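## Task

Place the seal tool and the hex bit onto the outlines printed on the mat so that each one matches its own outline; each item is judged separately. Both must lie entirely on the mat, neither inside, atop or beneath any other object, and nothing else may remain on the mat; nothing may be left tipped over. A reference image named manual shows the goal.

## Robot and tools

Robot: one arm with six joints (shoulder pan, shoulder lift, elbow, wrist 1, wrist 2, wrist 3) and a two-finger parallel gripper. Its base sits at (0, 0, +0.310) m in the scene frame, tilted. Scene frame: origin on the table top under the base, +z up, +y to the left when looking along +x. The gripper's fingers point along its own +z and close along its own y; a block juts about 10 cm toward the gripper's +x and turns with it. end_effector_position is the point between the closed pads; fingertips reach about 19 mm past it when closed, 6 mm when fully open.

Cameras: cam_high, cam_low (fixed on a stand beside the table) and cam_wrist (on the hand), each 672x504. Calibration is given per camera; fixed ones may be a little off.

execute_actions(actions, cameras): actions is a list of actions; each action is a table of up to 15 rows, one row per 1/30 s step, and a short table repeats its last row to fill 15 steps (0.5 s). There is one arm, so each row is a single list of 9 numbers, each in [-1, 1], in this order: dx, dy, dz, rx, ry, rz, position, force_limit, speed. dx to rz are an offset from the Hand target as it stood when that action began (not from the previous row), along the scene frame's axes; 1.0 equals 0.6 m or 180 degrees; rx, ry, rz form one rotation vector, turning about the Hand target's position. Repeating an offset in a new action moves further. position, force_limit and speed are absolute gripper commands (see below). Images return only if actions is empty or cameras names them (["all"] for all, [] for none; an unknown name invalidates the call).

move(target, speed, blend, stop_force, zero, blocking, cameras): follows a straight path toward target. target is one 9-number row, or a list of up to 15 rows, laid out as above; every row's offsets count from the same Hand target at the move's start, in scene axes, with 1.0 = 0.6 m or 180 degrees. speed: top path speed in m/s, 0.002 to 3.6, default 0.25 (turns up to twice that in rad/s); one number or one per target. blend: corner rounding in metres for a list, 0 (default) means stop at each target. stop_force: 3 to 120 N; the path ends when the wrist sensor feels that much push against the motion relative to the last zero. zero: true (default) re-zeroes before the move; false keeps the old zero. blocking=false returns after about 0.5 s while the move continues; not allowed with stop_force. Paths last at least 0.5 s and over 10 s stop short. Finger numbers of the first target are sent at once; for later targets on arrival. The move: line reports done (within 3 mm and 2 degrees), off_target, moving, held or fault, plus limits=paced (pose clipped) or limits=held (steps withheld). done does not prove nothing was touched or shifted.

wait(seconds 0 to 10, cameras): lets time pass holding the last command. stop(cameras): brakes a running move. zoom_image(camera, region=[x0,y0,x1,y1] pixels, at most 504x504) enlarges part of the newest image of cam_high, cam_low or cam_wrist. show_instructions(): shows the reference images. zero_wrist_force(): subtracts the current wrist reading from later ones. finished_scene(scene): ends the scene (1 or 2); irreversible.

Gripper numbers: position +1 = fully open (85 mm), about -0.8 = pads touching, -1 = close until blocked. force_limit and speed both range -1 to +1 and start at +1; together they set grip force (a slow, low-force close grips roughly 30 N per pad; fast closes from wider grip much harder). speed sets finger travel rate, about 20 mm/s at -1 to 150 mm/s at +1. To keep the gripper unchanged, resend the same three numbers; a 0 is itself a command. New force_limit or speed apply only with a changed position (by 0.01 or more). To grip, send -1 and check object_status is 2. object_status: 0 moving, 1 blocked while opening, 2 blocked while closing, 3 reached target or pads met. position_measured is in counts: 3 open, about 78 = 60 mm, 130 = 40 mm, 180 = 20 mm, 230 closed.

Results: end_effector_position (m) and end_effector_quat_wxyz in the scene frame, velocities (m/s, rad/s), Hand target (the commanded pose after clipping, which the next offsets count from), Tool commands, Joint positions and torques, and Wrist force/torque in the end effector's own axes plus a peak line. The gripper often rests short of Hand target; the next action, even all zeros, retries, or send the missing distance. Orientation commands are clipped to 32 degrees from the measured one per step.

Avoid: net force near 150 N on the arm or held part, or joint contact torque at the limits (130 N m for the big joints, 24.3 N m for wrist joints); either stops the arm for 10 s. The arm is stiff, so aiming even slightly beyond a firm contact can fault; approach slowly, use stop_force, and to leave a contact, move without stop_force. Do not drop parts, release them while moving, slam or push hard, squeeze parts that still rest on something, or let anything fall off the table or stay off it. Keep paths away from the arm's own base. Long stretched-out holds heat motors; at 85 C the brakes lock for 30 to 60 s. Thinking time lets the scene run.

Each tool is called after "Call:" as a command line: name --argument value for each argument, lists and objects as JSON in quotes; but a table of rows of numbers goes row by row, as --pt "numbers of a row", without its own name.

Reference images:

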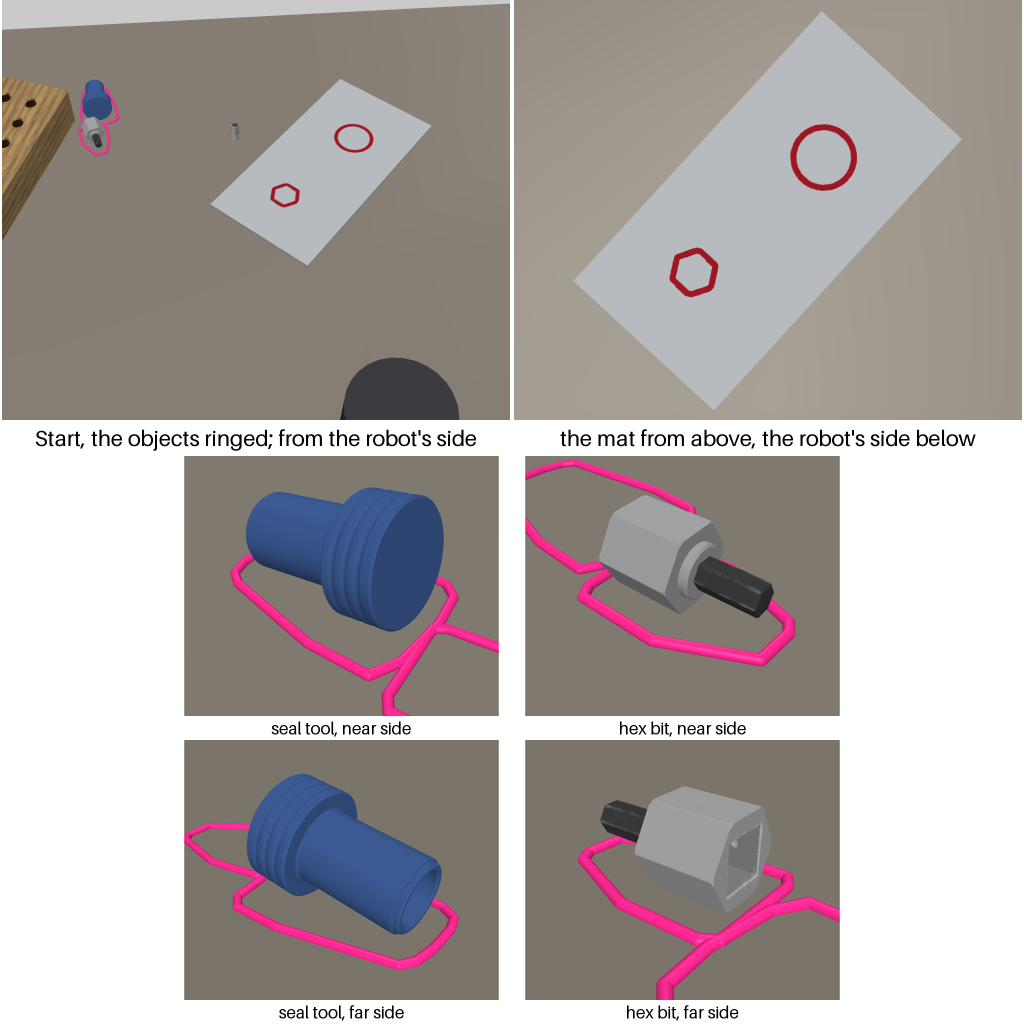

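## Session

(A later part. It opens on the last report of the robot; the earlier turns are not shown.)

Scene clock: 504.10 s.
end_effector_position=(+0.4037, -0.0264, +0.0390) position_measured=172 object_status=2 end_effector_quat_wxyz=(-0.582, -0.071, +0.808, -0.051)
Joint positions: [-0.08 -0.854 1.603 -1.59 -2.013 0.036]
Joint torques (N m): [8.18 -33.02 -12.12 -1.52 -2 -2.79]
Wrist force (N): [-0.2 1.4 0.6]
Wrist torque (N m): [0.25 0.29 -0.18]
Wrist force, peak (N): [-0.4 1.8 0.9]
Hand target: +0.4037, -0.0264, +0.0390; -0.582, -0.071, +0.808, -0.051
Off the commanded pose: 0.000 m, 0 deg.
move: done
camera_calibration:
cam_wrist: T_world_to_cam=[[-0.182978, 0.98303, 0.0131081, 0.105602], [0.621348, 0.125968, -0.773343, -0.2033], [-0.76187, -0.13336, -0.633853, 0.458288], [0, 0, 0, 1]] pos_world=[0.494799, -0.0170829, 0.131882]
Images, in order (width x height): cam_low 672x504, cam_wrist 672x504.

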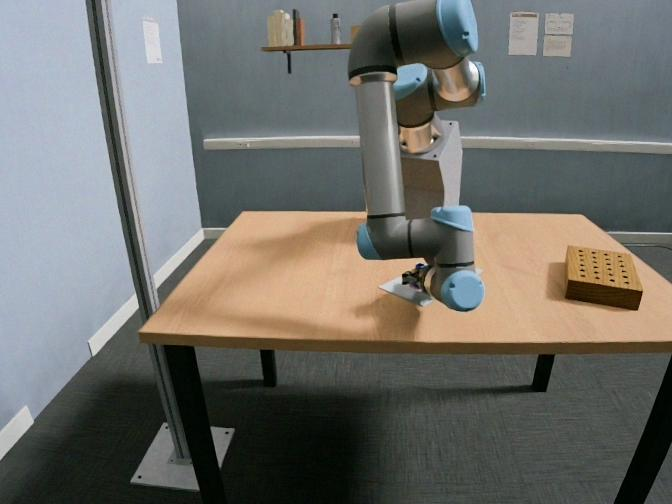

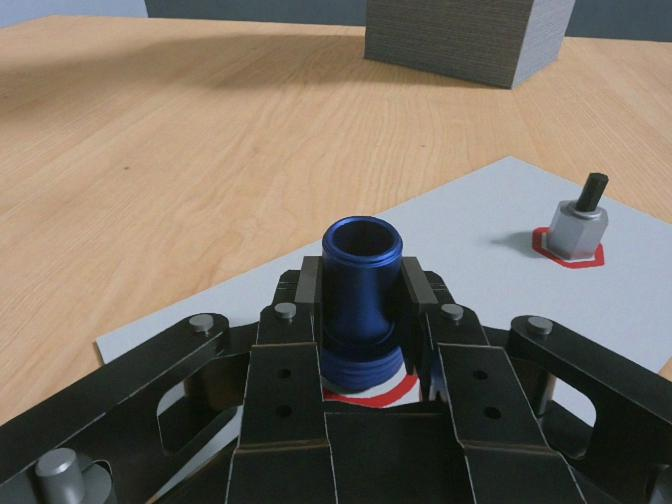

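Call:
move --target '[-0.0016, 0.0002, 0, 0, 0, 0, -1, -1, -0.9]' --speed 0.03

Call:
move --target '[0, 0, -0.02, 0, 0, 0, -1, -1, -0.9]' --speed 0.006 --stop_force 3 --cameras '["cam_wrist", "cam_low"]'

Call:
zoom_image --camera "cam_wrist" --region '[310, 330, 410, 410]'

Scene clock: 527.83 s.
end_effector_position=(+0.4027, -0.0263, +0.0390) position_measured=172 object_status=2 end_effector_quat_wxyz=(-0.582, -0.071, +0.808, -0.051)
Joint positions: [-0.08 -0.854 1.606 -1.593 -2.013 0.036]
Joint torques (N m): [7.62 -56.92 0.98 -1.41 -2.12 -2.65]
Wrist force (N): [-0.1 1.4 0.7]
Wrist torque (N m): [0.27 0.28 -0.19]
Wrist force, peak (N): [-0.3 1.7 0.8]
Hand target: +0.4027, -0.0263, +0.0390; -0.582, -0.071, +0.808, -0.051
Off the commanded pose: 0.000 m, 0 deg.
move: done

Scene clock: 529.70 s.
end_effector_position=(+0.4027, -0.0263, +0.0349) position_measured=172 object_status=2 end_effector_quat_wxyz=(-0.582, -0.071, +0.808, -0.051)
Joint positions: [-0.081 -0.845 1.6 -1.597 -2.014 0.035]
Joint torques (N m): [20.23 -55.69 2.49 2.49 0.54 0.4]
Wrist force (N): [3.8 2.3 -1.6]
Wrist torque (N m): [0.25 0.27 -0.20]
Wrist force, peak (N): [10.8 1.4 -3.9]
Hand target: +0.4027, -0.0263, +0.0349; -0.582, -0.071, +0.808, -0.051 (not the last commanded pose)
Off the commanded pose: 0.008 m, 0 deg.
move: contact
camera_calibration:
cam_wrist: T_world_to_cam=[[-0.183039, 0.983017, 0.0131847, 0.105394], [0.62133, 0.126064, -0.773342, -0.205851], [-0.76187, -0.133359, -0.633852, 0.454941], [0, 0, 0, 1]] pos_world=[0.493799, -0.0169828, 0.127782]
Images, in order (width x height): cam_low 672x504, cam_wrist 672x504.

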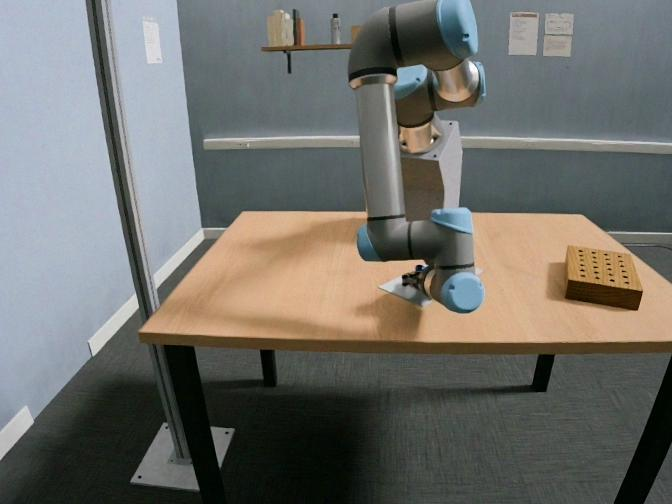

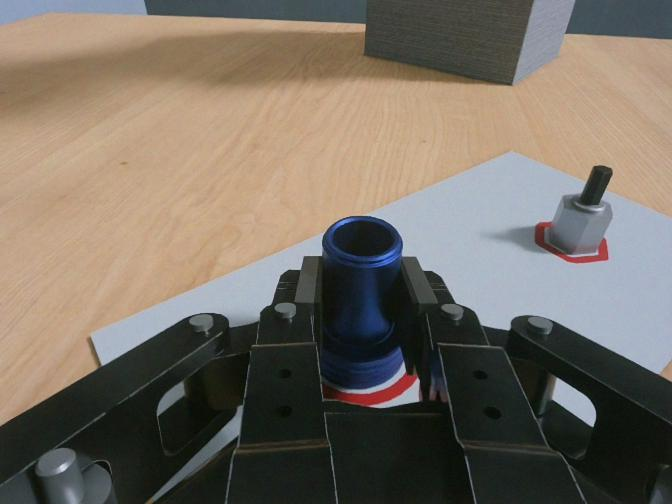

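Scaled by 5.040 from the camera's 672x504 image, which has a finer 960x720 frame.

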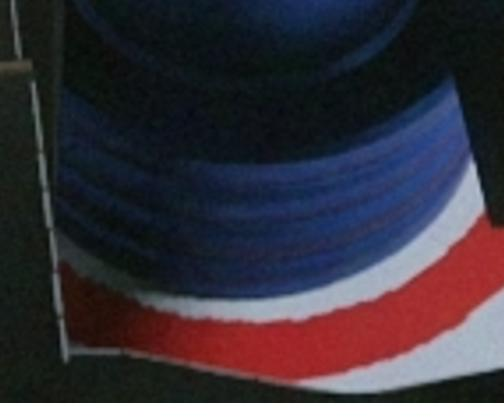

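Call:
move --pt "0 0 0.003 0 0 0 -1 -1 -0.9" --pt "-0.0002 0.0012 0.003 0 0 0 -1 -1 -0.9" --speed 0.02

Call:
move --target '[0, 0, -0.01, 0, 0, 0, -1, -1, -0.9]' --speed 0.005 --stop_force 3 --cameras '["cam_wrist"]'

Call:
zoom_image --camera "cam_wrist" --region '[310, 330, 410, 410]'

Scene clock: 537.77 s.
end_effector_position=(+0.4026, -0.0257, +0.0367) position_measured=172 object_status=2 end_effector_quat_wxyz=(-0.582, -0.071, +0.808, -0.051)
Joint positions: [-0.08 -0.849 1.603 -1.595 -2.013 0.036]
Joint torques (N m): [24.25 -56.95 2.63 3.65 2.45 2.59]
Wrist force (N): [-0.3 1.2 0.8]
Wrist torque (N m): [0.23 0.31 -0.37]
Wrist force, peak (N): [4.2 2.4 -1.4]
Hand target: +0.4026, -0.0256, +0.0367; -0.582, -0.071, +0.808, -0.051
Off the commanded pose: 0.000 m, 0 deg.
move: done

Scene clock: 539.43 s.
end_effector_position=(+0.4026, -0.0255, +0.0349) position_measured=172 object_status=2 end_effector_quat_wxyz=(-0.582, -0.070, +0.808, -0.051)
Joint positions: [-0.08 -0.845 1.6 -1.597 -2.013 0.036]
Joint torques (N m): [23.69 -56.71 2 2.66 2.13 2.82]
Wrist force (N): [3.2 2.6 -1.3]
Wrist torque (N m): [0.26 0.29 -0.36]
Wrist force, peak (N): [8.7 1.7 -3.7]
Hand target: +0.4026, -0.0255, +0.0350; -0.582, -0.071, +0.808, -0.051 (not the last commanded pose)
Off the commanded pose: 0.004 m, 0 deg.
move: contact
camera_calibration:
cam_wrist: T_world_to_cam=[[-0.182921, 0.983042, 0.0130061, 0.104554], [0.621416, 0.125862, -0.773305, -0.205941], [-0.761828, -0.133371, -0.633901, 0.454956], [0, 0, 0, 1]] pos_world=[0.493699, -0.0161831, 0.127782]
Images, in order (width x height): cam_wrist 672x504.

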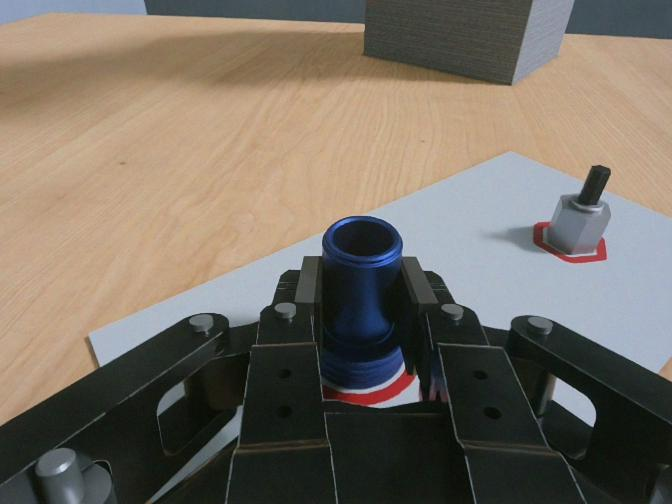

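Scaled by 5.040 from the camera's 672x504 image, which has a finer 960x720 frame.

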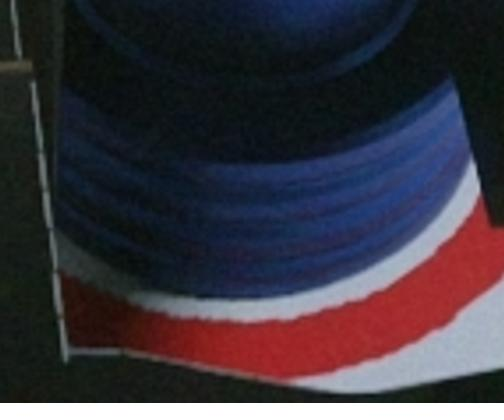

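Call:
move --target '[0, 0, 0, 0, 0, 0, 0.2, -1, -1]'

Call:
move --pt "0.098 0.017 0.025 0 0 0 0.2 -1 -1" --pt "0.12 0.021 0.22 0 0 0 0.2 -1 -1" --speed '[0.08, 0.25]' --blend '[0.005, 0]' --cameras '["all"]'

Call:
zoom_image --camera "cam_wrist" --region '[290, 220, 500, 400]'

Call:
zoom_image --camera "cam_low" --region '[370, 240, 500, 315]'

Scene clock: 544.73 s.
end_effector_position=(+0.4026, -0.0255, +0.0350) position_measured=104 object_status=0 end_effector_quat_wxyz=(-0.582, -0.071, +0.808, -0.051)
Joint positions: [-0.08 -0.845 1.6 -1.597 -2.013 0.036]
Joint torques (N m): [23.18 -55.81 1.06 2.79 1.99 2.59]
Wrist force (N): [0.5 1.5 0.5]
Wrist torque (N m): [0.27 0.28 -0.35]
Wrist force, peak (N): [3.8 2.6 -1.6]
Hand target: +0.4026, -0.0255, +0.0350; -0.582, -0.071, +0.808, -0.051
Off the commanded pose: 0.000 m, 0 deg.
move: done

Scene clock: 546.63 s.
end_effector_position=(+0.4746, -0.0129, +0.1668) position_measured=104 object_status=3 end_effector_quat_wxyz=(-0.582, -0.071, +0.808, -0.051)
Joint positions: [0 -1.028 1.481 -1.268 -1.959 0.1]
Joint torques (N m): [27.31 -59.86 -3.73 3.78 2.49 2.59]
Wrist force (N): [0.6 1.9 0.3]
Wrist torque (N m): [0.34 0.28 -0.37]
Wrist force, peak (N): [2.2 1.8 0.1]
Hand target: +0.4746, -0.0129, +0.1670; -0.582, -0.071, +0.808, -0.051
Off the commanded pose: 0.000 m, 0 deg.
move: done
camera_calibration:
cam_wrist: T_world_to_cam=[[-0.182906, 0.983044, 0.0130176, 0.103612], [0.621369, 0.125854, -0.773344, -0.150233], [-0.76187, -0.133361, -0.633853, 0.595111], [0, 0, 0, 1]] pos_world=[0.565699, -0.00358312, 0.259682]

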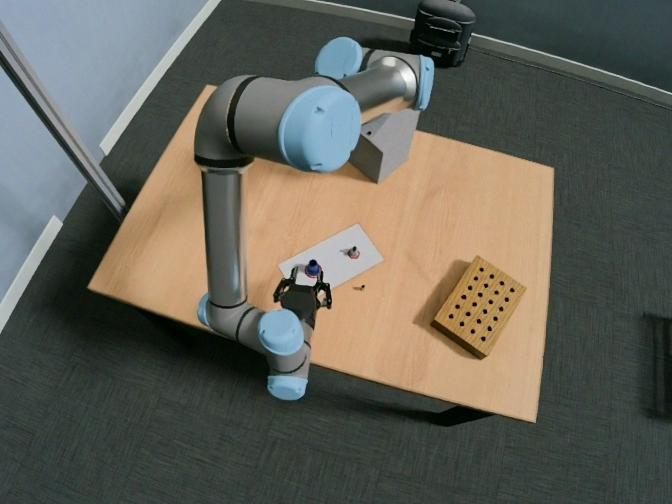

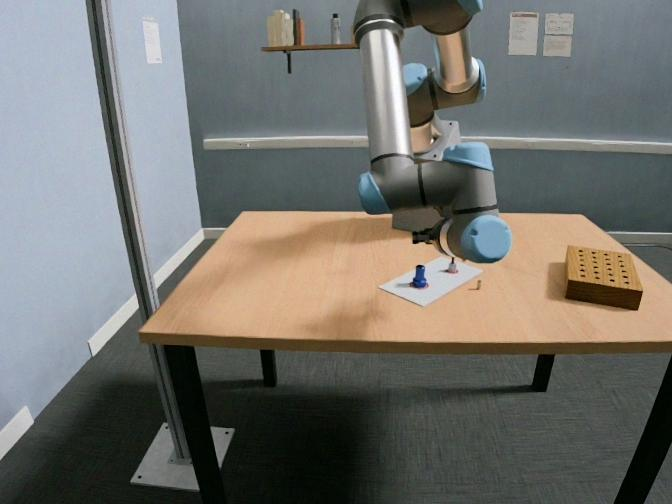

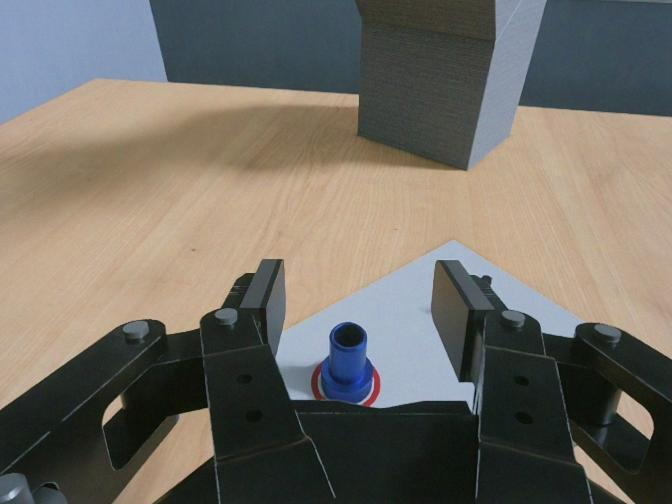

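Scaled by 2.400 from the camera's 672x504 image, which has a finer 960x720 frame.

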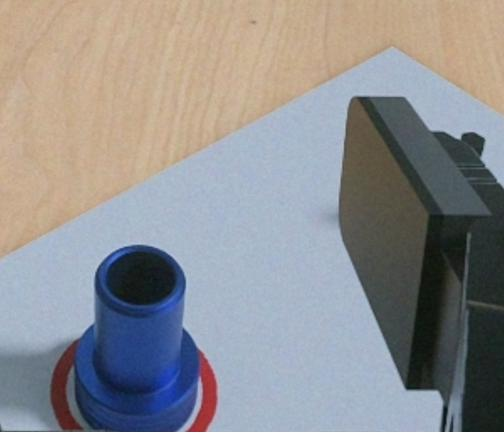

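Scaled by 3.877 from the camera's 672x504 image, which has a finer 960x720 frame.

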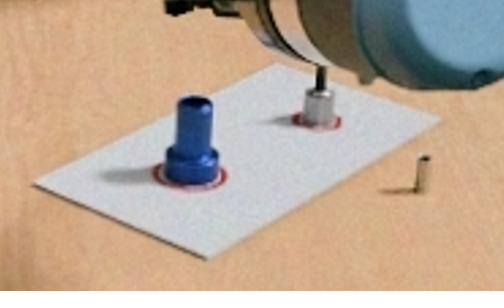

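Call:
finished_scene --scene 2

The scene is finished: the task was done.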